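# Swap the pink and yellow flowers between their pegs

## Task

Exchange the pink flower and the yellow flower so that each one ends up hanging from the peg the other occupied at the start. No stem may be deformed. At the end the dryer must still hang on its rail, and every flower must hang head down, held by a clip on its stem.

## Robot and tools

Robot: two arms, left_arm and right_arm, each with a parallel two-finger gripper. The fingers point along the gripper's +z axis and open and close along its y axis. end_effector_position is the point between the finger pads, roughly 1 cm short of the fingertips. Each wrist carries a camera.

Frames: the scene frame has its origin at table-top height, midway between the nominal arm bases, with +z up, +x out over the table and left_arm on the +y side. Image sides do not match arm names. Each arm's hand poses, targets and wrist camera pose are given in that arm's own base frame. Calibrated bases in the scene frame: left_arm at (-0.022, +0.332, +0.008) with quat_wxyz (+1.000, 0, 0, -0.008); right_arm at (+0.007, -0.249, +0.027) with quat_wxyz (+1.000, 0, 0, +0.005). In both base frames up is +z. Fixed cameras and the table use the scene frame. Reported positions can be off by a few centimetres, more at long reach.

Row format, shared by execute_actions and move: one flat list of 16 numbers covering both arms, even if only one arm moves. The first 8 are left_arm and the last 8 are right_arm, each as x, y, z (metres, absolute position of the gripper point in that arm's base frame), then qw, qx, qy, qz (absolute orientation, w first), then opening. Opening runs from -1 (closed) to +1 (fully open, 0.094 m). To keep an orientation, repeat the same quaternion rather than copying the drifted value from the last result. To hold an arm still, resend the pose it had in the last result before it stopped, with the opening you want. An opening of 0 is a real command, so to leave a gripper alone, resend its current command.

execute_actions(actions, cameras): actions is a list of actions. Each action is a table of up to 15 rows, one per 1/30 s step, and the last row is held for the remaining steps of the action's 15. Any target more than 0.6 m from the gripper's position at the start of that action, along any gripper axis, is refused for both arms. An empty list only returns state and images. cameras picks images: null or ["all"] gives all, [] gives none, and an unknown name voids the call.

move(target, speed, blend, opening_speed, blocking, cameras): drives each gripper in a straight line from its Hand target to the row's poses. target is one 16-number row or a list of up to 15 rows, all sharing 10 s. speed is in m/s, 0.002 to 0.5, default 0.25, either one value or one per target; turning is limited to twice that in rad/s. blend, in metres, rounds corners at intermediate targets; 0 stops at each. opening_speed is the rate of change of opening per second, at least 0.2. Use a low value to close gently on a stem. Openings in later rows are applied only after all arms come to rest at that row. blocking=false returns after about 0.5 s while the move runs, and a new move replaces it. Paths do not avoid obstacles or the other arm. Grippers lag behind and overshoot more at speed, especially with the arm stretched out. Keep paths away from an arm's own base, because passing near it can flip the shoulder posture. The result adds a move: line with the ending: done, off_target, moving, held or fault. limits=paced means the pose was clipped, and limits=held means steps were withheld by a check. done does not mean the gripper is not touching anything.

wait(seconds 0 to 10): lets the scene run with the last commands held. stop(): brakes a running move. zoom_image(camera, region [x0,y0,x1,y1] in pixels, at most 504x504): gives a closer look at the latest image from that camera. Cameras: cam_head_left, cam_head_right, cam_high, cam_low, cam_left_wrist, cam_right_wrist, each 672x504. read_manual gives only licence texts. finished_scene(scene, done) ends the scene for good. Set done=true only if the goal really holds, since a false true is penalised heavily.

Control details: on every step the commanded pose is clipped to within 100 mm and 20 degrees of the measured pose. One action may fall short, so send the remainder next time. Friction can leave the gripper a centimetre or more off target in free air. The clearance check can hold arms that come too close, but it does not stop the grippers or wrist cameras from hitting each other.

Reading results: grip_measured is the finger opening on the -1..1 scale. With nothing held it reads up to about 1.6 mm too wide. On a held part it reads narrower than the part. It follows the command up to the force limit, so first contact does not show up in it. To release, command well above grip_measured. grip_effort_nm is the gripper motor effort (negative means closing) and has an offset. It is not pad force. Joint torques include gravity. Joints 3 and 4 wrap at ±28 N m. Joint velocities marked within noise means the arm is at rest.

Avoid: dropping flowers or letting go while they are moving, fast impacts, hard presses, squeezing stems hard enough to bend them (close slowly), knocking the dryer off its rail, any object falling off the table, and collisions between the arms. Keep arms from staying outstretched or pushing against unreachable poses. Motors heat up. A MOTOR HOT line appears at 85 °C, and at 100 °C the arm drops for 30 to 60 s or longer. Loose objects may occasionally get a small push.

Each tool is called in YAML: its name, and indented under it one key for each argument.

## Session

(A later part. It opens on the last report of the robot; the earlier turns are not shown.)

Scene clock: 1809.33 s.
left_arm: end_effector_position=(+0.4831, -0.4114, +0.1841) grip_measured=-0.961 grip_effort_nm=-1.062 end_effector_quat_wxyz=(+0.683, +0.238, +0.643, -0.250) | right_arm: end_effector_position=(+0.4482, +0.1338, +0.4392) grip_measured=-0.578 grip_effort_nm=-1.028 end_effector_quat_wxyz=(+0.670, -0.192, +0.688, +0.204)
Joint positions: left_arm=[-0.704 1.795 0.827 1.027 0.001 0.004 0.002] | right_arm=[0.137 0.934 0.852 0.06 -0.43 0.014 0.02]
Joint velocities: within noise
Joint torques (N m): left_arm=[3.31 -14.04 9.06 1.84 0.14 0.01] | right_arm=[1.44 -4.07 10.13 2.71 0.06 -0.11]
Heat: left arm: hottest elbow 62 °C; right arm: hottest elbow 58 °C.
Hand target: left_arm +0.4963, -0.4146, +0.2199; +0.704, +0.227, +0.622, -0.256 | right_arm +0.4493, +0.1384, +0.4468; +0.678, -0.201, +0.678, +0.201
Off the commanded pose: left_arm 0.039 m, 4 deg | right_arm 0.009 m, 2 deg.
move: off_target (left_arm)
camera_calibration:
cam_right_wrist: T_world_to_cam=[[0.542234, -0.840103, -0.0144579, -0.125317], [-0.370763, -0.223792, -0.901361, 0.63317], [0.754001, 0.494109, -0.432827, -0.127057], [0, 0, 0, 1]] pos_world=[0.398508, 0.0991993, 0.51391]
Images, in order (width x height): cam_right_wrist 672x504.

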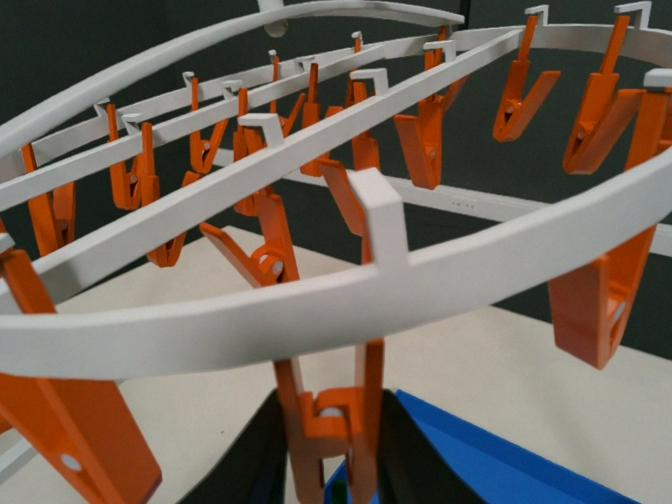

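move:
  target:
    - [0.498,-0.416,0.150,0.7038,0.2266,0.6227,-0.2562,-1.0,0.4495,0.1385,0.447,0.678,-0.2008,0.678,0.2008,-0.60]
    - [0.437,-0.412,0.150,0.7038,0.2266,0.6227,-0.2562,-1.0,0.4495,0.1385,0.447,0.678,-0.2008,0.678,0.2008,-0.60]
    - [0.484,-0.4235,0.150,0.7038,0.2266,0.6227,-0.2562,-1.0,0.4495,0.1385,0.447,0.678,-0.2008,0.678,0.2008,-0.60]
  speed: 0.05
  cameras: []

move:
  target:
    - [0.484,-0.4235,0.215,0.7038,0.2266,0.6227,-0.2562,-1.0,0.4495,0.1385,0.447,0.678,-0.2008,0.678,0.2008,-0.60]
  speed: 0.03
  cameras: ["cam_right_wrist"]

zoom_image:
  camera: "cam_right_wrist"
  region: [284, 404, 404, 504]

Scene clock: 1835.23 s.
left_arm: end_effector_position=(+0.4699, -0.4189, +0.1446) grip_measured=-0.961 grip_effort_nm=-1.067 end_effector_quat_wxyz=(+0.698, +0.231, +0.628, -0.257) | right_arm: end_effector_position=(+0.4482, +0.1338, +0.4392) grip_measured=-0.578 grip_effort_nm=-1.038 end_effector_quat_wxyz=(+0.670, -0.192, +0.688, +0.204)
Joint positions: left_arm=[-0.736 1.926 0.81 1.222 -0.03 0.004 0.002] | right_arm=[0.137 0.934 0.852 0.06 -0.43 0.014 0.02]
Joint velocities: within noise
Joint torques (N m): left_arm=[3.31 -11.69 7.43 1.74 0.16 0.05] | right_arm=[1.55 -4.25 10.09 2.69 0.06 -0.08]
Heat: left arm: hottest elbow 63 °C; right arm: hottest elbow 58 °C.
Hand target: left_arm +0.4835, -0.4229, +0.1501; +0.704, +0.227, +0.623, -0.256 | right_arm +0.4493, +0.1384, +0.4468; +0.678, -0.201, +0.678, +0.201
Off the commanded pose: left_arm 0.016 m, 1 deg | right_arm 0.009 m, 2 deg.
move: off_target (left_arm)
No camera images: "cameras" was empty.

Scene clock: 1837.90 s.
left_arm: end_effector_position=(+0.4699, -0.4190, +0.1828) grip_measured=-0.961 grip_effort_nm=-1.062 end_effector_quat_wxyz=(+0.685, +0.237, +0.642, -0.251) | right_arm: end_effector_position=(+0.4482, +0.1338, +0.4392) grip_measured=-0.578 grip_effort_nm=-1.038 end_effector_quat_wxyz=(+0.670, -0.192, +0.688, +0.204)
Joint positions: left_arm=[-0.736 1.794 0.812 1.046 -0.03 0.004 0.002] | right_arm=[0.137 0.934 0.852 0.06 -0.43 0.014 0.02]
Joint velocities: within noise
Joint torques (N m): left_arm=[3.25 -13.8 8.73 1.78 0.13 0.05] | right_arm=[1.32 -4.19 10.11 2.67 0.06 -0.11]
Heat: left arm: hottest elbow 63 °C; right arm: hottest elbow 58 °C.
Hand target: left_arm +0.4826, -0.4223, +0.2153; +0.704, +0.227, +0.623, -0.256 | right_arm +0.4493, +0.1384, +0.4468; +0.678, -0.201, +0.678, +0.201
Off the commanded pose: left_arm 0.035 m, 3 deg | right_arm 0.009 m, 2 deg.
move: off_target (left_arm)
camera_calibration:
cam_right_wrist: T_world_to_cam=[[0.542234, -0.840103, -0.0144579, -0.125317], [-0.370763, -0.223792, -0.901361, 0.63317], [0.754001, 0.494109, -0.432827, -0.127057], [0, 0, 0, 1]] pos_world=[0.398508, 0.0991993, 0.51391]
Images, in order (width x height): cam_right_wrist 672x504.

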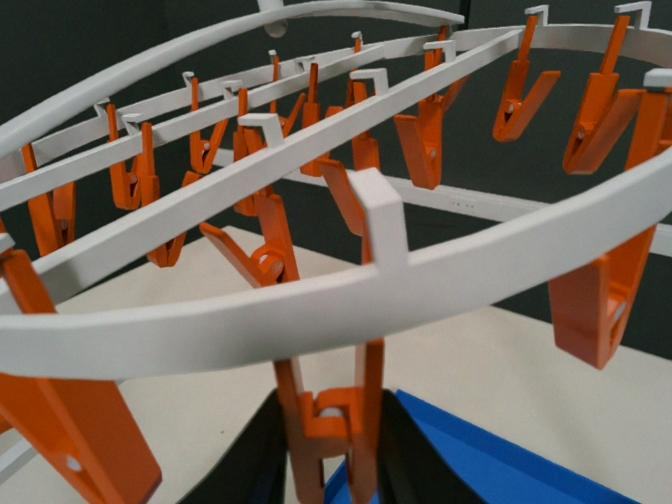

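Scaled by 4.200 from the camera's 672x504 image, which has a finer 960x720 frame.

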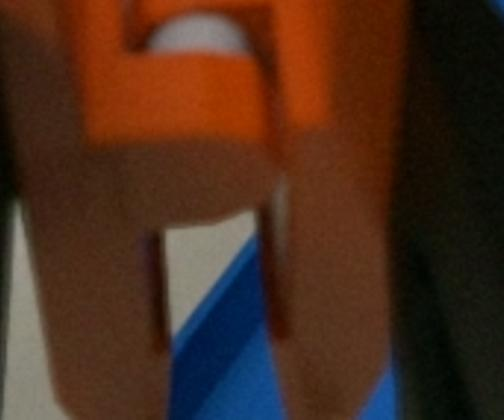

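move:
  target:
    - [0.484,-0.4235,0.2265,0.7038,0.2266,0.6227,-0.2562,-1.0,0.4495,0.1385,0.447,0.678,-0.2008,0.678,0.2008,-0.60]
  speed: 0.02
  cameras: ["cam_right_wrist"]

zoom_image:
  camera: "cam_right_wrist"
  region: [284, 404, 404, 504]

Scene clock: 1840.90 s.
left_arm: end_effector_position=(+0.4700, -0.4191, +0.1926) grip_measured=-0.961 grip_effort_nm=-1.067 end_effector_quat_wxyz=(+0.684, +0.237, +0.642, -0.251) | right_arm: end_effector_position=(+0.4482, +0.1338, +0.4392) grip_measured=-0.578 grip_effort_nm=-1.028 end_effector_quat_wxyz=(+0.670, -0.192, +0.688, +0.204)
Joint positions: left_arm=[-0.736 1.768 0.816 1.014 -0.03 0.004 0.002] | right_arm=[0.137 0.934 0.852 0.06 -0.43 0.014 0.02]
Joint velocities: within noise
Joint torques (N m): left_arm=[3.31 -13.8 9.01 1.77 0.13 0.06] | right_arm=[1.2 -4.13 10.11 2.65 0.06 -0.11]
Heat: left arm: hottest elbow 63 °C; right arm: hottest elbow 58 °C.
Hand target: left_arm +0.4825, -0.4222, +0.2268; +0.704, +0.227, +0.623, -0.256 | right_arm +0.4493, +0.1384, +0.4468; +0.678, -0.201, +0.678, +0.201
Off the commanded pose: left_arm 0.037 m, 3 deg | right_arm 0.009 m, 2 deg.
move: off_target (left_arm)
camera_calibration:
cam_right_wrist: T_world_to_cam=[[0.542234, -0.840103, -0.0144579, -0.125317], [-0.370763, -0.223792, -0.901361, 0.63317], [0.754001, 0.494109, -0.432827, -0.127057], [0, 0, 0, 1]] pos_world=[0.398508, 0.0991993, 0.51391]
Images, in order (width x height): cam_right_wrist 672x504.

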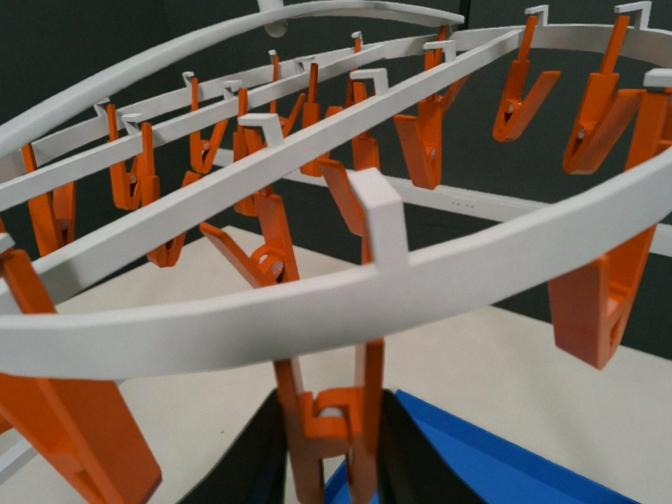

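Scaled by 4.200 from the camera's 672x504 image, which has a finer 960x720 frame.

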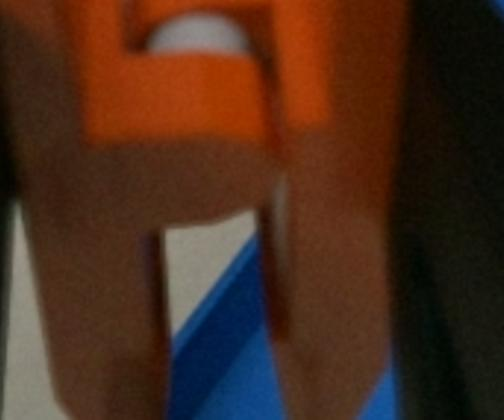

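move:
  target:
    - [0.484,-0.4235,0.2325,0.7038,0.2266,0.6227,-0.2562,-1.0,0.4495,0.1385,0.447,0.678,-0.2008,0.678,0.2008,-0.60]
  speed: 0.02
  cameras: ["cam_right_wrist"]

zoom_image:
  camera: "cam_right_wrist"
  region: [284, 404, 404, 504]

Scene clock: 1844.67 s.
left_arm: end_effector_position=(+0.4695, -0.4187, +0.1968) grip_measured=-0.961 grip_effort_nm=-1.067 end_effector_quat_wxyz=(+0.683, +0.238, +0.643, -0.251) | right_arm: end_effector_position=(+0.4482, +0.1338, +0.4392) grip_measured=-0.578 grip_effort_nm=-1.043 end_effector_quat_wxyz=(+0.670, -0.192, +0.688, +0.204)
Joint positions: left_arm=[-0.736 1.754 0.816 0.997 -0.03 0.004 0.002] | right_arm=[0.137 0.934 0.852 0.06 -0.43 0.014 0.02]
Joint velocities: within noise
Joint torques (N m): left_arm=[3.31 -13.68 9.28 1.8 0.13 0.06] | right_arm=[1.32 -4.13 10.15 2.73 0.07 -0.11]
Heat: left arm: hottest elbow 62 °C; right arm: hottest elbow 58 °C.
Hand target: left_arm +0.4823, -0.4220, +0.2328; +0.704, +0.227, +0.623, -0.256 | right_arm +0.4493, +0.1384, +0.4468; +0.678, -0.201, +0.678, +0.201
Off the commanded pose: left_arm 0.039 m, 4 deg | right_arm 0.009 m, 2 deg.
move: off_target (left_arm)
camera_calibration:
cam_right_wrist: T_world_to_cam=[[0.542234, -0.840103, -0.0144579, -0.125317], [-0.370763, -0.223792, -0.901361, 0.63317], [0.754001, 0.494109, -0.432827, -0.127057], [0, 0, 0, 1]] pos_world=[0.398508, 0.0991993, 0.51391]
Images, in order (width x height): cam_right_wrist 672x504.

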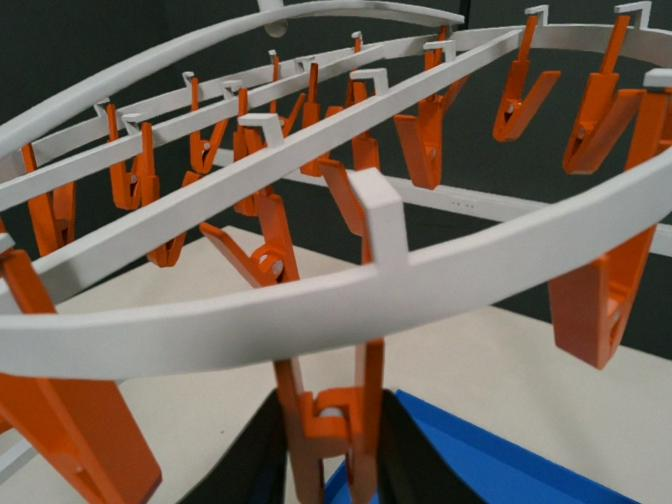

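Scaled by 4.200 from the camera's 672x504 image, which has a finer 960x720 frame.

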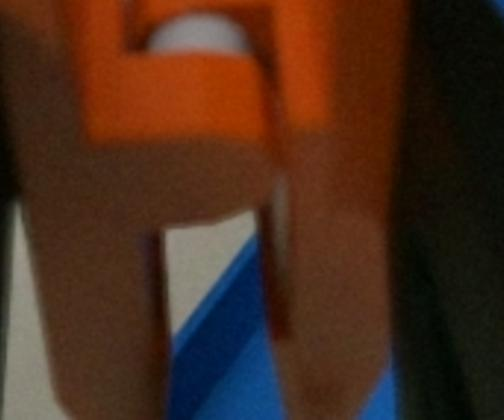

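Near the leg bottom height now; continue up in small steps.

move:
  target:
    - [0.484,-0.4235,0.2375,0.7038,0.2266,0.6227,-0.2562,-1.0,0.4495,0.1385,0.447,0.678,-0.2008,0.678,0.2008,-0.60]
  speed: 0.02
  cameras: ["cam_right_wrist"]

zoom_image:
  camera: "cam_right_wrist"
  region: [284, 404, 404, 504]

Scene clock: 1847.10 s.
left_arm: end_effector_position=(+0.4701, -0.4192, +0.2025) grip_measured=-0.961 grip_effort_nm=-1.062 end_effector_quat_wxyz=(+0.684, +0.238, +0.643, -0.251) | right_arm: end_effector_position=(+0.4482, +0.1338, +0.4392) grip_measured=-0.578 grip_effort_nm=-1.023 end_effector_quat_wxyz=(+0.670, -0.192, +0.688, +0.204)
Joint positions: left_arm=[-0.736 1.742 0.821 0.983 -0.03 0.004 0.002] | right_arm=[0.137 0.934 0.852 0.06 -0.43 0.014 0.02]
Joint velocities: within noise
Joint torques (N m): left_arm=[3.25 -13.63 9.28 1.8 0.13 0.06] | right_arm=[1.26 -4.01 10.06 2.69 0.05 -0.11]
Heat: left arm: hottest elbow 62 °C; right arm: hottest elbow 58 °C.
Hand target: left_arm +0.4824, -0.4221, +0.2379; +0.704, +0.227, +0.622, -0.256 | right_arm +0.4493, +0.1384, +0.4468; +0.678, -0.201, +0.678, +0.201
Off the commanded pose: left_arm 0.038 m, 4 deg | right_arm 0.009 m, 2 deg.
move: off_target (left_arm)
camera_calibration:
cam_right_wrist: T_world_to_cam=[[0.542234, -0.840103, -0.0144579, -0.125317], [-0.370763, -0.223792, -0.901361, 0.63317], [0.754001, 0.494109, -0.432827, -0.127057], [0, 0, 0, 1]] pos_world=[0.398508, 0.0991993, 0.51391]
Images, in order (width x height): cam_right_wrist 672x504.

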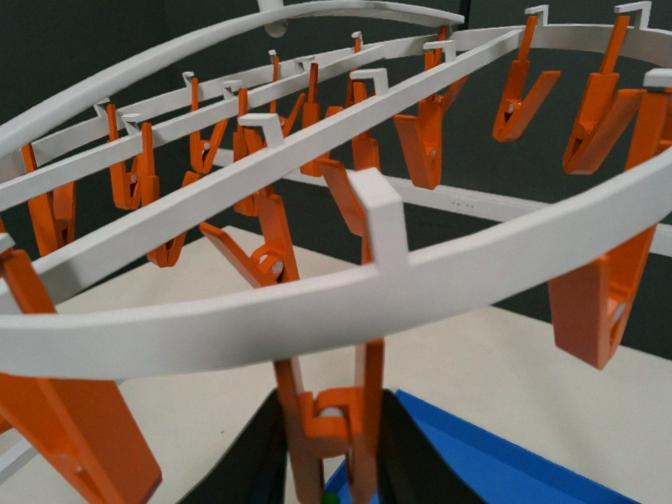

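Scaled by 4.200 from the camera's 672x504 image, which has a finer 960x720 frame.

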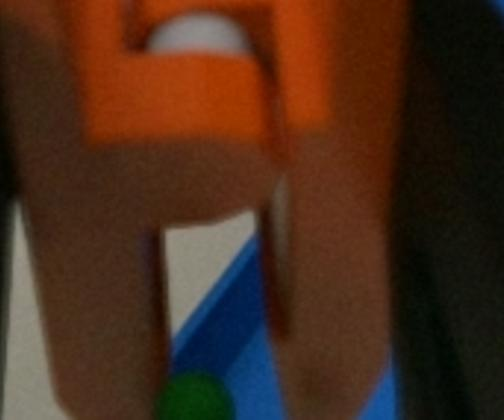

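move:
  target:
    - [0.482,-0.422,0.150,0.7038,0.2266,0.6227,-0.2562,-1.0,0.4495,0.1385,0.447,0.678,-0.2008,0.678,0.2008,-0.60]
    - [0.437,-0.412,0.150,0.7038,0.2266,0.6227,-0.2562,-1.0,0.4495,0.1385,0.447,0.678,-0.2008,0.678,0.2008,-0.60]
    - [0.4894,-0.4219,0.150,0.7038,0.2266,0.6227,-0.2562,-1.0,0.4495,0.1385,0.447,0.678,-0.2008,0.678,0.2008,-0.60]
  speed: 0.05
  cameras: []

move:
  target:
    - [0.4894,-0.4219,0.232,0.7038,0.2266,0.6227,-0.2562,-1.0,0.4495,0.1385,0.447,0.678,-0.2008,0.678,0.2008,-0.60]
  speed: 0.025
  cameras: ["cam_right_wrist"]

zoom_image:
  camera: "cam_right_wrist"
  region: [284, 404, 404, 504]

Scene clock: 1859.03 s.
left_arm: end_effector_position=(+0.4747, -0.4178, +0.1447) grip_measured=-0.961 grip_effort_nm=-1.067 end_effector_quat_wxyz=(+0.698, +0.232, +0.627, -0.257) | right_arm: end_effector_position=(+0.4482, +0.1338, +0.4392) grip_measured=-0.578 grip_effort_nm=-1.038 end_effector_quat_wxyz=(+0.670, -0.192, +0.688, +0.204)
Joint positions: left_arm=[-0.726 1.929 0.818 1.217 -0.02 0.004 0.002] | right_arm=[0.137 0.934 0.852 0.06 -0.43 0.014 0.02]
Joint velocities: within noise
Joint torques (N m): left_arm=[3.43 -11.75 7.5 1.76 0.14 0.04] | right_arm=[1.49 -4.25 10.1 2.69 0.06 -0.11]
Heat: left arm: hottest elbow 63 °C; right arm: hottest elbow 58 °C.
Hand target: left_arm +0.4889, -0.4212, +0.1502; +0.704, +0.227, +0.623, -0.256 | right_arm +0.4493, +0.1384, +0.4468; +0.678, -0.201, +0.678, +0.201
Off the commanded pose: left_arm 0.016 m, 1 deg | right_arm 0.009 m, 2 deg.
move: off_target (left_arm)
No camera images: "cameras" was empty.

Scene clock: 1862.77 s.
left_arm: end_effector_position=(+0.4751, -0.4182, +0.1980) grip_measured=-0.961 grip_effort_nm=-1.067 end_effector_quat_wxyz=(+0.684, +0.238, +0.642, -0.251) | right_arm: end_effector_position=(+0.4482, +0.1338, +0.4392) grip_measured=-0.578 grip_effort_nm=-1.033 end_effector_quat_wxyz=(+0.670, -0.192, +0.688, +0.204)
Joint positions: left_arm=[-0.726 1.76 0.827 0.995 -0.02 0.004 0.002] | right_arm=[0.137 0.934 0.852 0.06 -0.43 0.014 0.02]
Joint velocities: within noise
Joint torques (N m): left_arm=[3.37 -13.74 9.18 1.65 0.14 0.04] | right_arm=[1.32 -4.07 10.11 2.69 0.06 -0.11]
Heat: left arm: hottest elbow 63 °C; right arm: hottest elbow 58 °C.
Hand target: left_arm +0.4879, -0.4206, +0.2323; +0.704, +0.227, +0.622, -0.256 | right_arm +0.4493, +0.1384, +0.4468; +0.678, -0.201, +0.678, +0.201
Off the commanded pose: left_arm 0.037 m, 3 deg | right_arm 0.009 m, 2 deg.
move: off_target (left_arm)
camera_calibration:
cam_right_wrist: T_world_to_cam=[[0.542234, -0.840103, -0.0144579, -0.125317], [-0.370763, -0.223792, -0.901361, 0.63317], [0.754001, 0.494109, -0.432827, -0.127057], [0, 0, 0, 1]] pos_world=[0.398508, 0.0991993, 0.51391]
Images, in order (width x height): cam_right_wrist 672x504.

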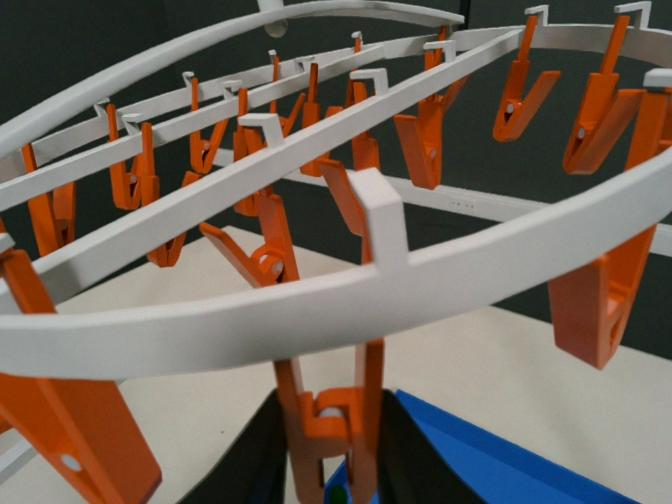

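Scaled by 4.200 from the camera's 672x504 image, which has a finer 960x720 frame.

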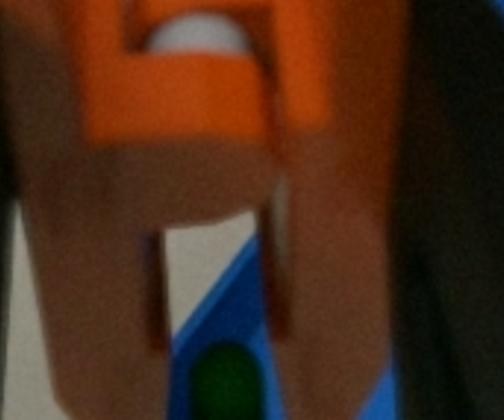

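move:
  target:
    - [0.4894,-0.4219,0.2362,0.7038,0.2266,0.6227,-0.2562,-1.0,0.4495,0.1385,0.447,0.678,-0.2008,0.678,0.2008,-0.60]
  speed: 0.02
  cameras: ["cam_right_wrist"]

zoom_image:
  camera: "cam_right_wrist"
  region: [284, 404, 404, 504]

Scene clock: 1866.80 s.
left_arm: end_effector_position=(+0.4748, -0.4179, +0.2003) grip_measured=-0.961 grip_effort_nm=-1.062 end_effector_quat_wxyz=(+0.683, +0.238, +0.643, -0.251) | right_arm: end_effector_position=(+0.4482, +0.1338, +0.4392) grip_measured=-0.578 grip_effort_nm=-1.033 end_effector_quat_wxyz=(+0.670, -0.192, +0.688, +0.204)
Joint positions: left_arm=[-0.726 1.752 0.827 0.983 -0.02 0.004 0.002] | right_arm=[0.137 0.934 0.852 0.06 -0.43 0.014 0.02]
Joint velocities: within noise
Joint torques (N m): left_arm=[3.37 -13.8 9.36 1.8 0.14 0.04] | right_arm=[1.32 -4.07 10.17 2.62 0.06 -0.1]
Heat: left arm: hottest elbow 63 °C; right arm: hottest elbow 58 °C.
Hand target: left_arm +0.4877, -0.4205, +0.2367; +0.704, +0.227, +0.622, -0.256 | right_arm +0.4493, +0.1384, +0.4468; +0.678, -0.201, +0.678, +0.201
Off the commanded pose: left_arm 0.039 m, 4 deg | right_arm 0.009 m, 2 deg.
move: off_target (left_arm)
camera_calibration:
cam_right_wrist: T_world_to_cam=[[0.542234, -0.840103, -0.0144579, -0.125317], [-0.370763, -0.223792, -0.901361, 0.63317], [0.754001, 0.494109, -0.432827, -0.127057], [0, 0, 0, 1]] pos_world=[0.398508, 0.0991993, 0.51391]
Images, in order (width x height): cam_right_wrist 672x504.

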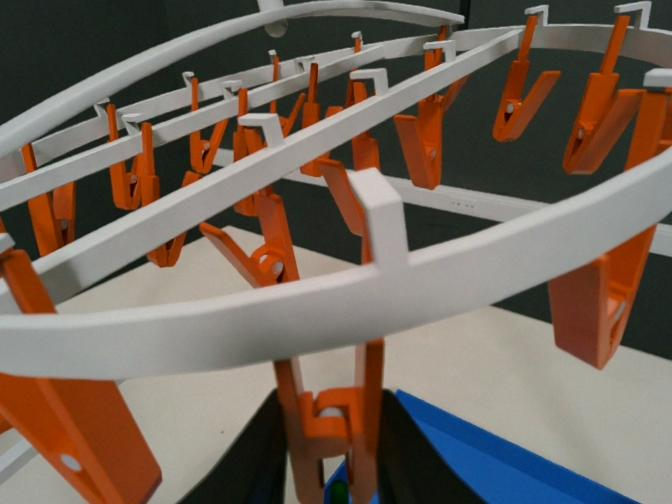

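Scaled by 4.200 from the camera's 672x504 image, which has a finer 960x720 frame.

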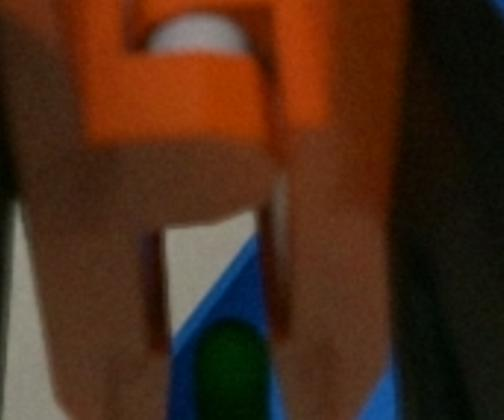

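move:
  target:
    - [0.4894,-0.4219,0.2400,0.7038,0.2266,0.6227,-0.2562,-1.0,0.4495,0.1385,0.447,0.678,-0.2008,0.678,0.2008,-0.60]
  speed: 0.02
  cameras: ["cam_right_wrist"]

zoom_image:
  camera: "cam_right_wrist"
  region: [284, 404, 404, 504]

Scene clock: 1871.40 s.
left_arm: end_effector_position=(+0.4744, -0.4176, +0.2027) grip_measured=-0.961 grip_effort_nm=-1.067 end_effector_quat_wxyz=(+0.682, +0.239, +0.644, -0.251) | right_arm: end_effector_position=(+0.4482, +0.1338, +0.4392) grip_measured=-0.578 grip_effort_nm=-1.038 end_effector_quat_wxyz=(+0.670, -0.192, +0.688, +0.204)
Joint positions: left_arm=[-0.726 1.743 0.827 0.972 -0.02 0.004 0.002] | right_arm=[0.137 0.934 0.852 0.06 -0.43 0.014 0.02]
Joint velocities: within noise
Joint torques (N m): left_arm=[3.43 -13.86 9.57 1.8 0.13 0.04] | right_arm=[1.32 -4.07 10.11 2.65 0.07 -0.09]
Heat: left arm: hottest elbow 63 °C; right arm: hottest elbow 58 °C.
Hand target: left_arm +0.4876, -0.4204, +0.2403; +0.704, +0.227, +0.623, -0.256 | right_arm +0.4493, +0.1384, +0.4468; +0.678, -0.201, +0.678, +0.201
Off the commanded pose: left_arm 0.040 m, 4 deg | right_arm 0.009 m, 2 deg.
move: off_target (left_arm)
camera_calibration:
cam_right_wrist: T_world_to_cam=[[0.542234, -0.840103, -0.0144579, -0.125317], [-0.370763, -0.223792, -0.901361, 0.63317], [0.754001, 0.494109, -0.432827, -0.127057], [0, 0, 0, 1]] pos_world=[0.398508, 0.0991993, 0.51391]
Images, in order (width x height): cam_right_wrist 672x504.

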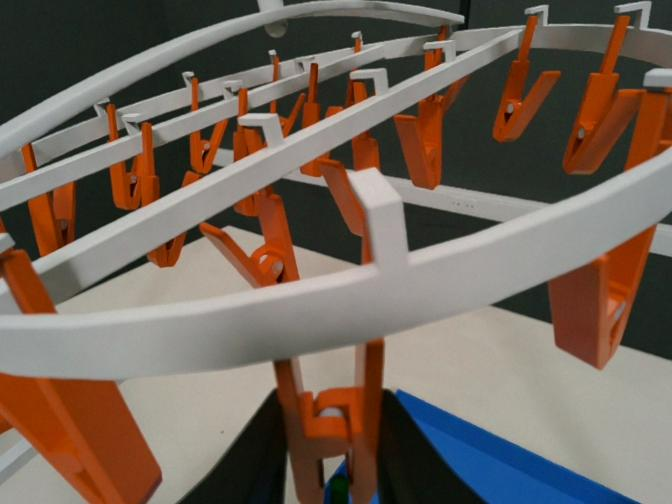

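Scaled by 4.200 from the camera's 672x504 image, which has a finer 960x720 frame.

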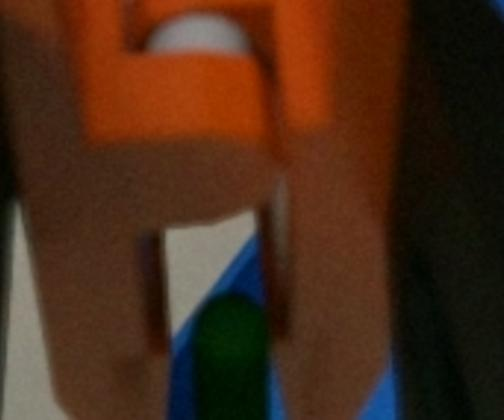

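move:
  target:
    - [0.4894,-0.4219,0.2440,0.7038,0.2266,0.6227,-0.2562,-1.0,0.4495,0.1385,0.447,0.678,-0.2008,0.678,0.2008,-0.60]
  speed: 0.02
  cameras: ["cam_right_wrist"]

zoom_image:
  camera: "cam_right_wrist"
  region: [284, 404, 404, 504]

Scene clock: 1884.37 s.
left_arm: end_effector_position=(+0.4751, -0.4182, +0.2080) grip_measured=-0.961 grip_effort_nm=-1.067 end_effector_quat_wxyz=(+0.683, +0.238, +0.643, -0.251) | right_arm: end_effector_position=(+0.4482, +0.1338, +0.4392) grip_measured=-0.578 grip_effort_nm=-1.033 end_effector_quat_wxyz=(+0.670, -0.192, +0.688, +0.204)
Joint positions: left_arm=[-0.726 1.734 0.832 0.961 -0.02 0.004 0.002] | right_arm=[0.137 0.934 0.852 0.06 -0.43 0.014 0.02]
Joint velocities: within noise
Joint torques (N m): left_arm=[3.37 -13.74 9.5 1.72 0.14 0.04] | right_arm=[1.32 -4.13 10.1 2.63 0.05 -0.11]
Heat: left arm: hottest elbow 63 °C; right arm: hottest elbow 58 °C.
Hand target: left_arm +0.4877, -0.4205, +0.2443; +0.704, +0.227, +0.622, -0.256 | right_arm +0.4493, +0.1384, +0.4468; +0.678, -0.201, +0.678, +0.201
Off the commanded pose: left_arm 0.039 m, 4 deg | right_arm 0.009 m, 2 deg.
move: off_target (left_arm)
camera_calibration:
cam_right_wrist: T_world_to_cam=[[0.542234, -0.840103, -0.0144579, -0.125317], [-0.370763, -0.223792, -0.901361, 0.63317], [0.754001, 0.494109, -0.432827, -0.127057], [0, 0, 0, 1]] pos_world=[0.398508, 0.0991993, 0.51391]
Images, in order (width x height): cam_right_wrist 672x504.

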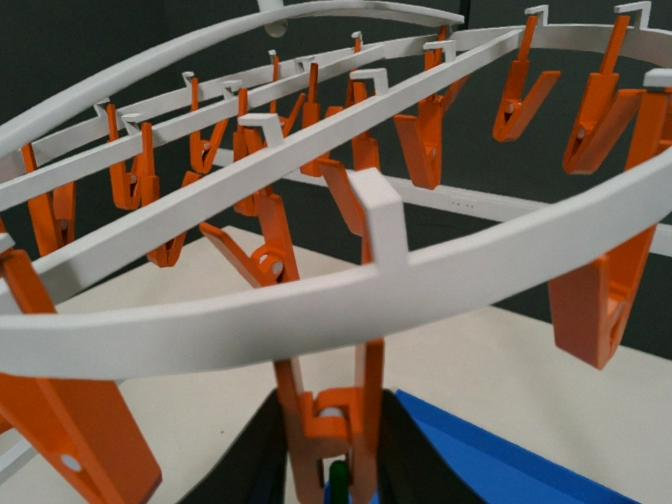

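Scaled by 4.200 from the camera's 672x504 image, which has a finer 960x720 frame.

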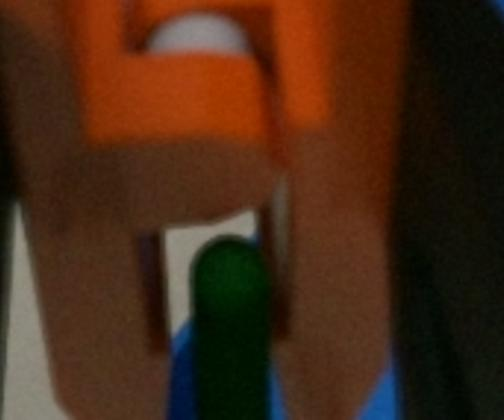

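move:
  target:
    - [0.4894,-0.4219,0.2440,0.7038,0.2266,0.6227,-0.2562,-1.0,0.4495,0.1385,0.447,0.678,-0.2008,0.678,0.2008,-0.42]
  speed: 0.02
  opening_speed: 0.2
  cameras: ["cam_right_wrist"]

zoom_image:
  camera: "cam_right_wrist"
  region: [254, 354, 434, 504]

Scene clock: 1895.03 s.
left_arm: end_effector_position=(+0.4750, -0.4181, +0.2093) grip_measured=-0.961 grip_effort_nm=-1.062 end_effector_quat_wxyz=(+0.684, +0.238, +0.642, -0.251) | right_arm: end_effector_position=(+0.4482, +0.1338, +0.4392) grip_measured=-0.422 grip_effort_nm=0.066 end_effector_quat_wxyz=(+0.670, -0.192, +0.688, +0.204)
Joint positions: left_arm=[-0.726 1.732 0.832 0.961 -0.02 0.004 0.002] | right_arm=[0.137 0.934 0.852 0.06 -0.43 0.014 0.027]
Joint velocities: within noise
Joint torques (N m): left_arm=[3.37 -13.51 9.51 1.76 0.13 0.04] | right_arm=[1.38 -4.01 10.13 2.65 0.06 -0.1]
Heat: left arm: hottest elbow 63 °C; right arm: hottest elbow 58 °C.
Hand target: left_arm +0.4877, -0.4205, +0.2441; +0.704, +0.227, +0.623, -0.256 | right_arm +0.4494, +0.1383, +0.4468; +0.678, -0.201, +0.678, +0.201
Off the commanded pose: left_arm 0.038 m, 4 deg | right_arm 0.009 m, 2 deg.
move: off_target (left_arm)
camera_calibration:
cam_right_wrist: T_world_to_cam=[[0.541913, -0.84031, -0.0144505, -0.125215], [-0.370848, -0.223658, -0.901359, 0.63319], [0.754189, 0.493818, -0.432831, -0.127101], [0, 0, 0, 1]] pos_world=[0.39853, 0.0991635, 0.513909]
Images, in order (width x height): cam_right_wrist 672x504.

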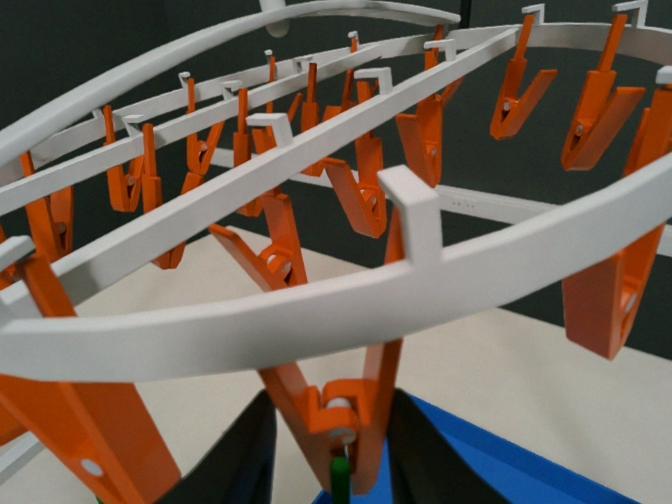

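Scaled by 2.800 from the camera's 672x504 image, which has a finer 960x720 frame.

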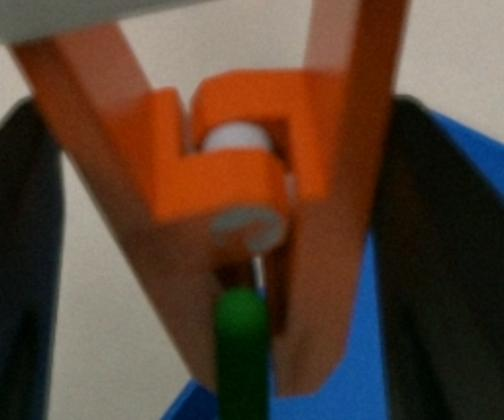

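move:
  target:
    - [0.4894,-0.4219,0.150,0.7038,0.2266,0.6227,-0.2562,-1.0,0.4495,0.1385,0.447,0.678,-0.2008,0.678,0.2008,-0.42]
    - [0.437,-0.412,0.150,0.7038,0.2266,0.6227,-0.2562,-1.0,0.4495,0.1385,0.447,0.678,-0.2008,0.678,0.2008,-0.42]
  speed: 0.06
  cameras: ["cam_right_wrist"]

zoom_image:
  camera: "cam_right_wrist"
  region: [254, 354, 434, 504]

Scene clock: 1916.50 s.
left_arm: end_effector_position=(+0.4419, -0.4091, +0.1313) grip_measured=-0.961 grip_effort_nm=-1.062 end_effector_quat_wxyz=(+0.690, +0.229, +0.639, -0.250) | right_arm: end_effector_position=(+0.4482, +0.1338, +0.4392) grip_measured=-0.421 grip_effort_nm=0.071 end_effector_quat_wxyz=(+0.670, -0.192, +0.688, +0.204)
Joint positions: left_arm=[-0.768 1.908 0.729 1.257 -0.076 0.004 0.002] | right_arm=[0.137 0.934 0.852 0.06 -0.43 0.014 0.027]
Joint velocities: within noise
Joint torques (N m): left_arm=[1.85 -13.68 4.1 3.08 -0.07 0.12] | right_arm=[1.26 -4.13 10.1 2.66 0.05 -0.11]
Heat: left arm: hottest elbow 64 °C; right arm: hottest elbow 59 °C.
Hand target: left_arm +0.4370, -0.4119, +0.1497; +0.704, +0.227, +0.623, -0.256 | right_arm +0.4494, +0.1383, +0.4468; +0.678, -0.201, +0.678, +0.201
Off the commanded pose: left_arm 0.020 m, 3 deg | right_arm 0.009 m, 2 deg.
move: off_target (left_arm)
camera_calibration:
cam_right_wrist: T_world_to_cam=[[0.541913, -0.84031, -0.0144505, -0.125215], [-0.370848, -0.223658, -0.901359, 0.63319], [0.754189, 0.493818, -0.432831, -0.127101], [0, 0, 0, 1]] pos_world=[0.39853, 0.0991635, 0.513909]
Images, in order (width x height): cam_right_wrist 672x504.

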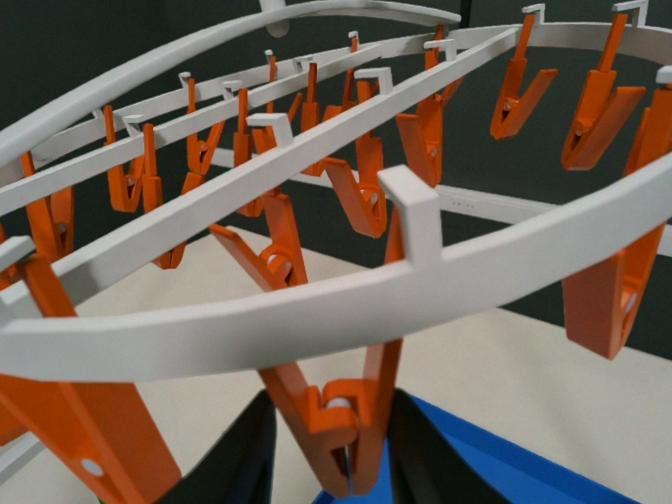

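Scaled by 2.800 from the camera's 672x504 image, which has a finer 960x720 frame.

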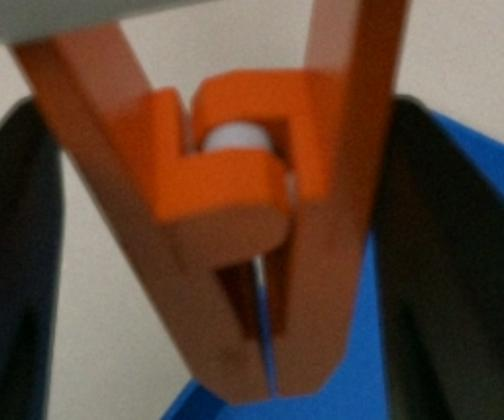

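move:
  target:
    - [0.437,-0.412,0.150,0.7038,0.2266,0.6227,-0.2562,-1.0,0.4495,0.1385,0.447,0.678,-0.2008,0.678,0.2008,-0.60]
  speed: 0.06
  opening_speed: 0.22
  cameras: ["cam_right_wrist"]

zoom_image:
  camera: "cam_right_wrist"
  region: [284, 404, 404, 504]

Scene clock: 1919.87 s.
left_arm: end_effector_position=(+0.4418, -0.4088, +0.1310) grip_measured=-0.961 grip_effort_nm=-1.067 end_effector_quat_wxyz=(+0.690, +0.229, +0.639, -0.249) | right_arm: end_effector_position=(+0.4482, +0.1338, +0.4392) grip_measured=-0.580 grip_effort_nm=-0.955 end_effector_quat_wxyz=(+0.670, -0.192, +0.688, +0.204)
Joint positions: left_arm=[-0.768 1.908 0.729 1.257 -0.076 0.004 0.002] | right_arm=[0.137 0.934 0.852 0.06 -0.43 0.014 0.02]
Joint velocities: within noise
Joint torques (N m): left_arm=[1.79 -13.68 4.1 3.1 -0.06 0.12] | right_arm=[1.26 -4.19 10.15 2.74 0.05 -0.12]
Heat: left arm: hottest elbow 63 °C; right arm: hottest elbow 59 °C.
Hand target: left_arm +0.4371, -0.4120, +0.1498; +0.704, +0.226, +0.623, -0.256 | right_arm +0.4493, +0.1383, +0.4468; +0.678, -0.201, +0.678, +0.201
Off the commanded pose: left_arm 0.020 m, 3 deg | right_arm 0.009 m, 2 deg.
move: off_target (left_arm)
camera_calibration:
cam_right_wrist: T_world_to_cam=[[0.541913, -0.84031, -0.0144505, -0.125215], [-0.370848, -0.223658, -0.901359, 0.63319], [0.754189, 0.493818, -0.432831, -0.127101], [0, 0, 0, 1]] pos_world=[0.39853, 0.0991635, 0.513909]
Images, in order (width x height): cam_right_wrist 672x504.

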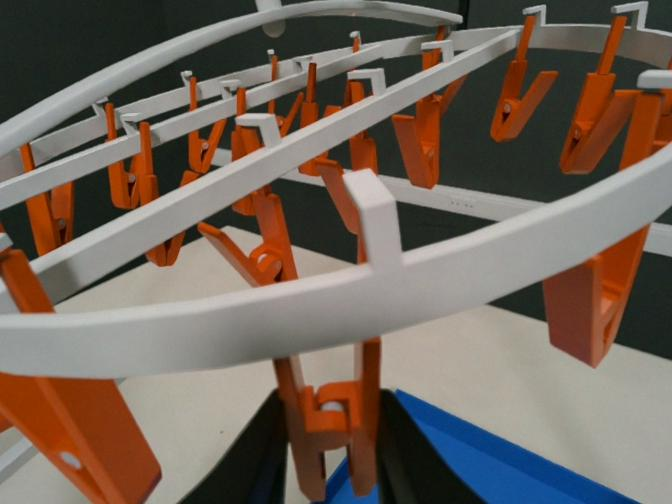

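Scaled by 4.200 from the camera's 672x504 image, which has a finer 960x720 frame.

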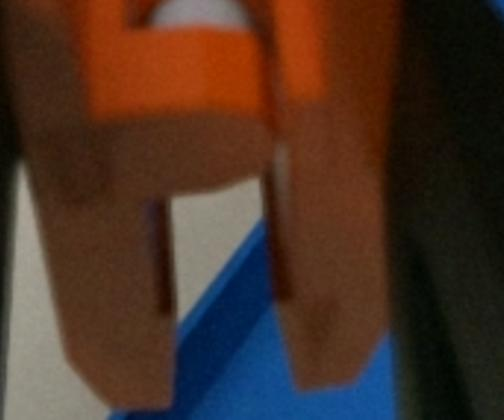

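move:
  target:
    - [0.4956,-0.4177,0.150,0.7038,0.2266,0.6227,-0.2562,-1.0,0.4495,0.1385,0.447,0.678,-0.2008,0.678,0.2008,-0.60]
  speed: 0.05
  cameras: []

move:
  target:
    - [0.4956,-0.4177,0.233,0.7038,0.2266,0.6227,-0.2562,-1.0,0.4495,0.1385,0.447,0.678,-0.2008,0.678,0.2008,-0.60]
  speed: 0.025
  cameras: ["cam_right_wrist"]

zoom_image:
  camera: "cam_right_wrist"
  region: [284, 404, 404, 504]

Scene clock: 1935.37 s.
left_arm: end_effector_position=(+0.4809, -0.4138, +0.1451) grip_measured=-0.961 grip_effort_nm=-1.067 end_effector_quat_wxyz=(+0.698, +0.232, +0.627, -0.256) | right_arm: end_effector_position=(+0.4482, +0.1338, +0.4392) grip_measured=-0.587 grip_effort_nm=-1.033 end_effector_quat_wxyz=(+0.670, -0.192, +0.688, +0.204)
Joint positions: left_arm=[-0.711 1.932 0.824 1.214 -0.005 0.004 0.002] | right_arm=[0.137 0.934 0.852 0.06 -0.43 0.014 0.019]
Joint velocities: within noise
Joint torques (N m): left_arm=[3.19 -11.69 7.43 1.66 0.15 0.02] | right_arm=[1.49 -4.01 10.06 2.67 0.05 -0.11]
Heat: left arm: hottest elbow 61 °C; right arm: hottest elbow 59 °C.
Hand target: left_arm +0.4950, -0.4172, +0.1502; +0.704, +0.227, +0.623, -0.256 | right_arm +0.4493, +0.1383, +0.4468; +0.678, -0.201, +0.678, +0.201
Off the commanded pose: left_arm 0.016 m, 1 deg | right_arm 0.009 m, 2 deg.
move: off_target (left_arm)
No camera images: "cameras" was empty.

Scene clock: 1939.13 s.
left_arm: end_effector_position=(+0.4812, -0.4142, +0.1989) grip_measured=-0.961 grip_effort_nm=-1.067 end_effector_quat_wxyz=(+0.684, +0.238, +0.642, -0.251) | right_arm: end_effector_position=(+0.4482, +0.1338, +0.4392) grip_measured=-0.587 grip_effort_nm=-1.033 end_effector_quat_wxyz=(+0.670, -0.192, +0.688, +0.204)
Joint positions: left_arm=[-0.711 1.762 0.834 0.99 -0.004 0.004 0.002] | right_arm=[0.137 0.934 0.852 0.06 -0.43 0.014 0.019]
Joint velocities: within noise
Joint torques (N m): left_arm=[3.37 -13.74 9.22 1.66 0.14 0.02] | right_arm=[1.32 -4.07 10.15 2.63 0.04 -0.12]
Heat: left arm: hottest elbow 61 °C; right arm: hottest elbow 59 °C.
Hand target: left_arm +0.4939, -0.4165, +0.2334; +0.704, +0.227, +0.622, -0.256 | right_arm +0.4493, +0.1383, +0.4468; +0.678, -0.201, +0.678, +0.201
Off the commanded pose: left_arm 0.037 m, 3 deg | right_arm 0.009 m, 2 deg.
move: off_target (left_arm)
camera_calibration:
cam_right_wrist: T_world_to_cam=[[0.541913, -0.84031, -0.0144505, -0.125215], [-0.370848, -0.223658, -0.901359, 0.63319], [0.754189, 0.493818, -0.432831, -0.127101], [0, 0, 0, 1]] pos_world=[0.39853, 0.0991635, 0.513909]
Images, in order (width x height): cam_right_wrist 672x504.

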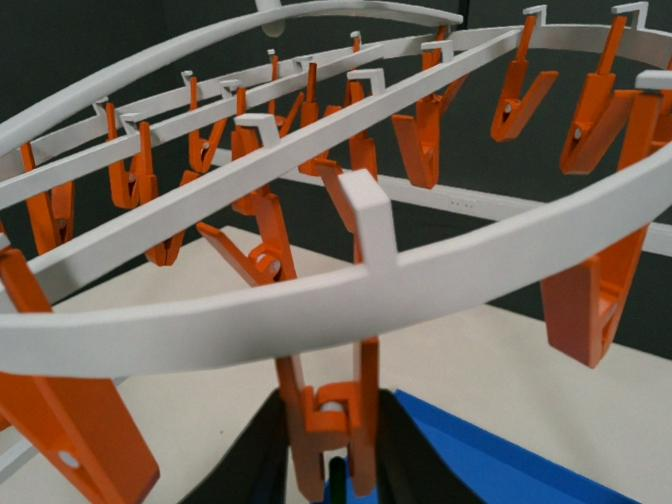

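Scaled by 4.200 from the camera's 672x504 image, which has a finer 960x720 frame.

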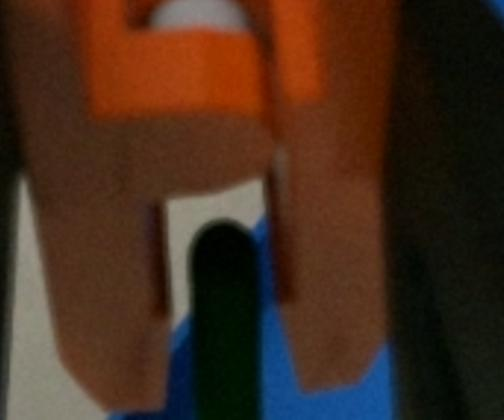

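move:
  target:
    - [0.4956,-0.4177,0.238,0.7038,0.2266,0.6227,-0.2562,-1.0,0.4495,0.1385,0.447,0.678,-0.2008,0.678,0.2008,-0.60]
  speed: 0.02
  cameras: ["cam_right_wrist"]

zoom_image:
  camera: "cam_right_wrist"
  region: [284, 404, 404, 504]

Scene clock: 1944.50 s.
left_arm: end_effector_position=(+0.4808, -0.4139, +0.2015) grip_measured=-0.961 grip_effort_nm=-1.067 end_effector_quat_wxyz=(+0.683, +0.239, +0.643, -0.250) | right_arm: end_effector_position=(+0.4482, +0.1338, +0.4392) grip_measured=-0.587 grip_effort_nm=-1.038 end_effector_quat_wxyz=(+0.670, -0.192, +0.688, +0.204)
Joint positions: left_arm=[-0.711 1.752 0.834 0.976 -0.004 0.004 0.002] | right_arm=[0.137 0.934 0.852 0.06 -0.43 0.014 0.019]
Joint velocities: within noise
Joint torques (N m): left_arm=[3.31 -13.86 9.44 1.91 0.13 0.02] | right_arm=[1.44 -3.96 10.13 2.66 0.05 -0.1]
Heat: left arm: hottest elbow 61 °C; right arm: hottest elbow 59 °C.
Hand target: left_arm +0.4938, -0.4164, +0.2382; +0.704, +0.227, +0.622, -0.256 | right_arm +0.4493, +0.1383, +0.4468; +0.678, -0.201, +0.678, +0.201
Off the commanded pose: left_arm 0.040 m, 4 deg | right_arm 0.009 m, 2 deg.
move: off_target (left_arm)
camera_calibration:
cam_right_wrist: T_world_to_cam=[[0.541913, -0.84031, -0.0144505, -0.125215], [-0.370848, -0.223658, -0.901359, 0.63319], [0.754189, 0.493818, -0.432831, -0.127101], [0, 0, 0, 1]] pos_world=[0.39853, 0.0991635, 0.513909]
Images, in order (width x height): cam_right_wrist 672x504.

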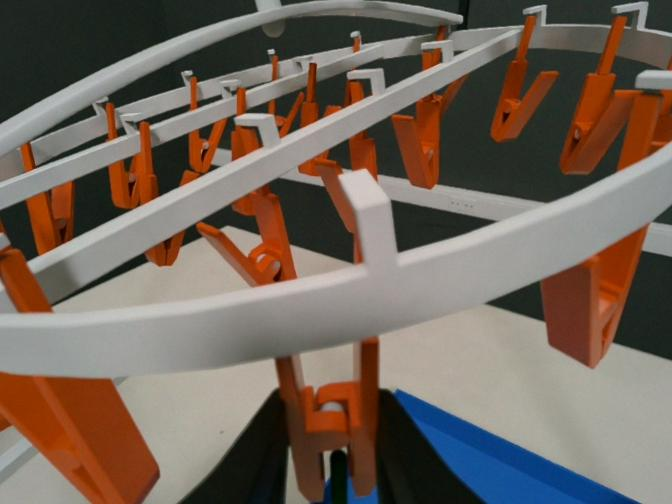

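Scaled by 4.200 from the camera's 672x504 image, which has a finer 960x720 frame.

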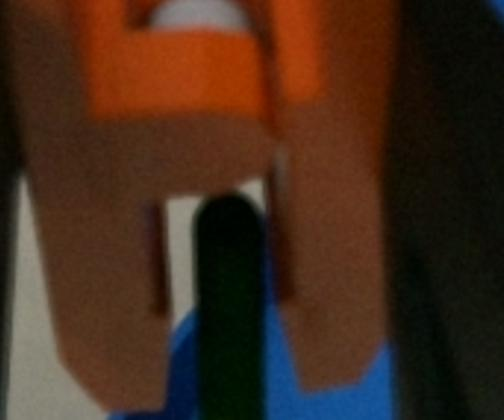

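move:
  target:
    - [0.4956,-0.4177,0.2415,0.7038,0.2266,0.6227,-0.2562,-1.0,0.4495,0.1385,0.447,0.678,-0.2008,0.678,0.2008,-0.60]
  speed: 0.02
  cameras: ["cam_right_wrist"]

zoom_image:
  camera: "cam_right_wrist"
  region: [284, 404, 404, 504]

Scene clock: 1948.73 s.
left_arm: end_effector_position=(+0.4805, -0.4136, +0.2039) grip_measured=-0.961 grip_effort_nm=-1.067 end_effector_quat_wxyz=(+0.682, +0.239, +0.644, -0.250) | right_arm: end_effector_position=(+0.4482, +0.1338, +0.4392) grip_measured=-0.587 grip_effort_nm=-1.038 end_effector_quat_wxyz=(+0.670, -0.192, +0.688, +0.204)
Joint positions: left_arm=[-0.711 1.744 0.834 0.966 -0.004 0.004 0.002] | right_arm=[0.137 0.934 0.852 0.06 -0.43 0.014 0.019]
Joint velocities: within noise
Joint torques (N m): left_arm=[3.31 -13.98 9.61 1.8 0.13 0.02] | right_arm=[1.44 -4.01 10.06 2.67 0.06 -0.1]
Heat: left arm: hottest elbow 61 °C; right arm: hottest elbow 59 °C.
Hand target: left_arm +0.4937, -0.4163, +0.2419; +0.704, +0.227, +0.622, -0.256 | right_arm +0.4493, +0.1383, +0.4468; +0.678, -0.201, +0.678, +0.201
Off the commanded pose: left_arm 0.041 m, 4 deg | right_arm 0.009 m, 2 deg.
move: off_target (left_arm)
camera_calibration:
cam_right_wrist: T_world_to_cam=[[0.541913, -0.84031, -0.0144505, -0.125215], [-0.370848, -0.223658, -0.901359, 0.63319], [0.754189, 0.493818, -0.432831, -0.127101], [0, 0, 0, 1]] pos_world=[0.39853, 0.0991635, 0.513909]
Images, in order (width x height): cam_right_wrist 672x504.

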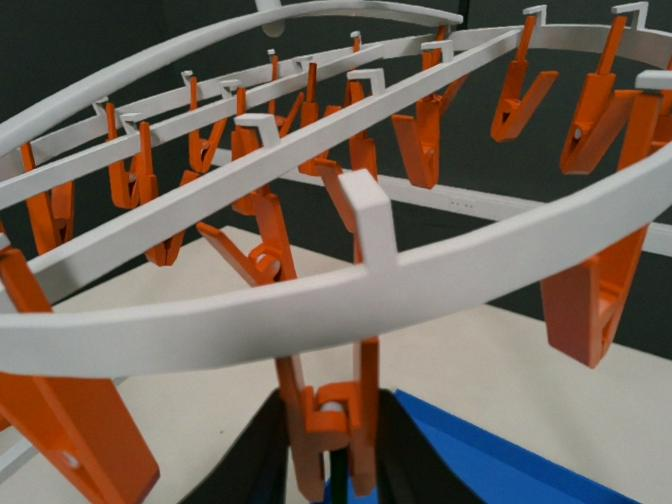

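Scaled by 4.200 from the camera's 672x504 image, which has a finer 960x720 frame.

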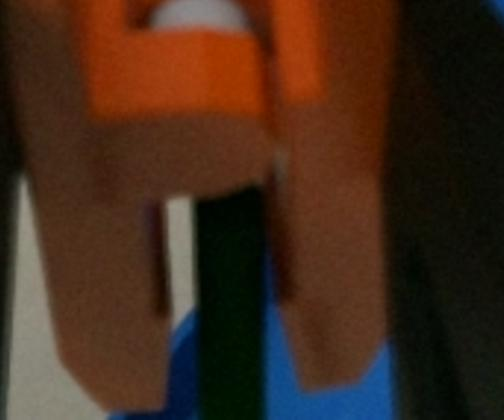

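move:
  target:
    - [0.4956,-0.4177,0.2415,0.7038,0.2266,0.6227,-0.2562,-1.0,0.4495,0.1385,0.447,0.678,-0.2008,0.678,0.2008,-0.42]
  speed: 0.02
  opening_speed: 0.2
  cameras: ["cam_right_wrist"]

zoom_image:
  camera: "cam_right_wrist"
  region: [254, 354, 434, 504]

Scene clock: 1952.03 s.
left_arm: end_effector_position=(+0.4810, -0.4140, +0.2075) grip_measured=-0.961 grip_effort_nm=-1.062 end_effector_quat_wxyz=(+0.684, +0.238, +0.642, -0.251) | right_arm: end_effector_position=(+0.4482, +0.1337, +0.4392) grip_measured=-0.422 grip_effort_nm=0.071 end_effector_quat_wxyz=(+0.670, -0.192, +0.688, +0.204)
Joint positions: left_arm=[-0.711 1.74 0.837 0.966 -0.004 0.004 0.002] | right_arm=[0.137 0.934 0.852 0.06 -0.43 0.014 0.027]
Joint velocities: within noise
Joint torques (N m): left_arm=[3.37 -13.57 9.5 1.74 0.14 0.02] | right_arm=[1.49 -3.96 10.1 2.66 0.03 -0.11]
Heat: left arm: hottest elbow 61 °C; right arm: hottest elbow 59 °C.
Hand target: left_arm +0.4938, -0.4164, +0.2417; +0.704, +0.227, +0.622, -0.256 | right_arm +0.4494, +0.1383, +0.4468; +0.678, -0.201, +0.678, +0.201
Off the commanded pose: left_arm 0.037 m, 3 deg | right_arm 0.009 m, 2 deg.
move: off_target (left_arm)
camera_calibration:
cam_right_wrist: T_world_to_cam=[[0.541593, -0.840517, -0.0144432, -0.125112], [-0.370932, -0.223524, -0.901358, 0.633209], [0.754378, 0.493527, -0.432834, -0.127144], [0, 0, 0, 1]] pos_world=[0.398552, 0.0991277, 0.513909]
Images, in order (width x height): cam_right_wrist 672x504.

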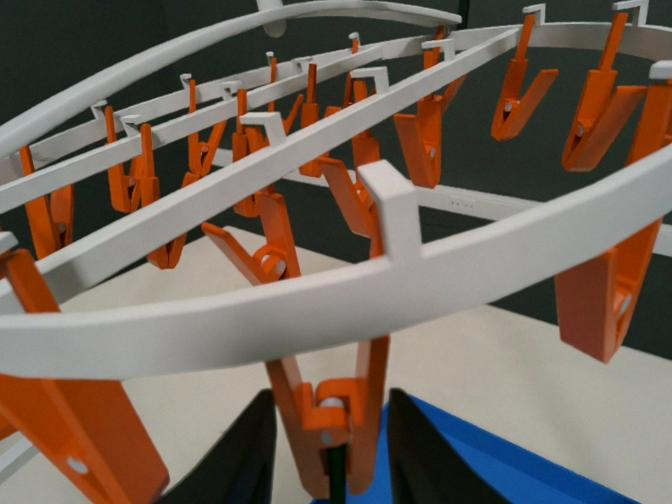

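Scaled by 2.800 from the camera's 672x504 image, which has a finer 960x720 frame.

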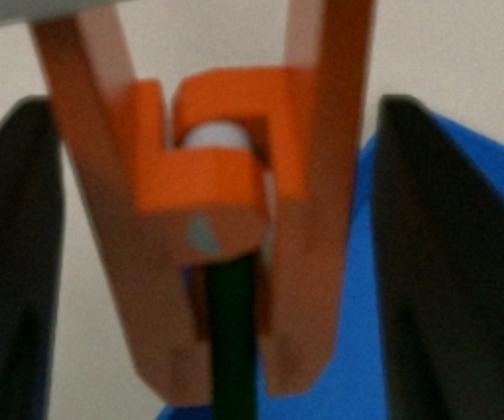

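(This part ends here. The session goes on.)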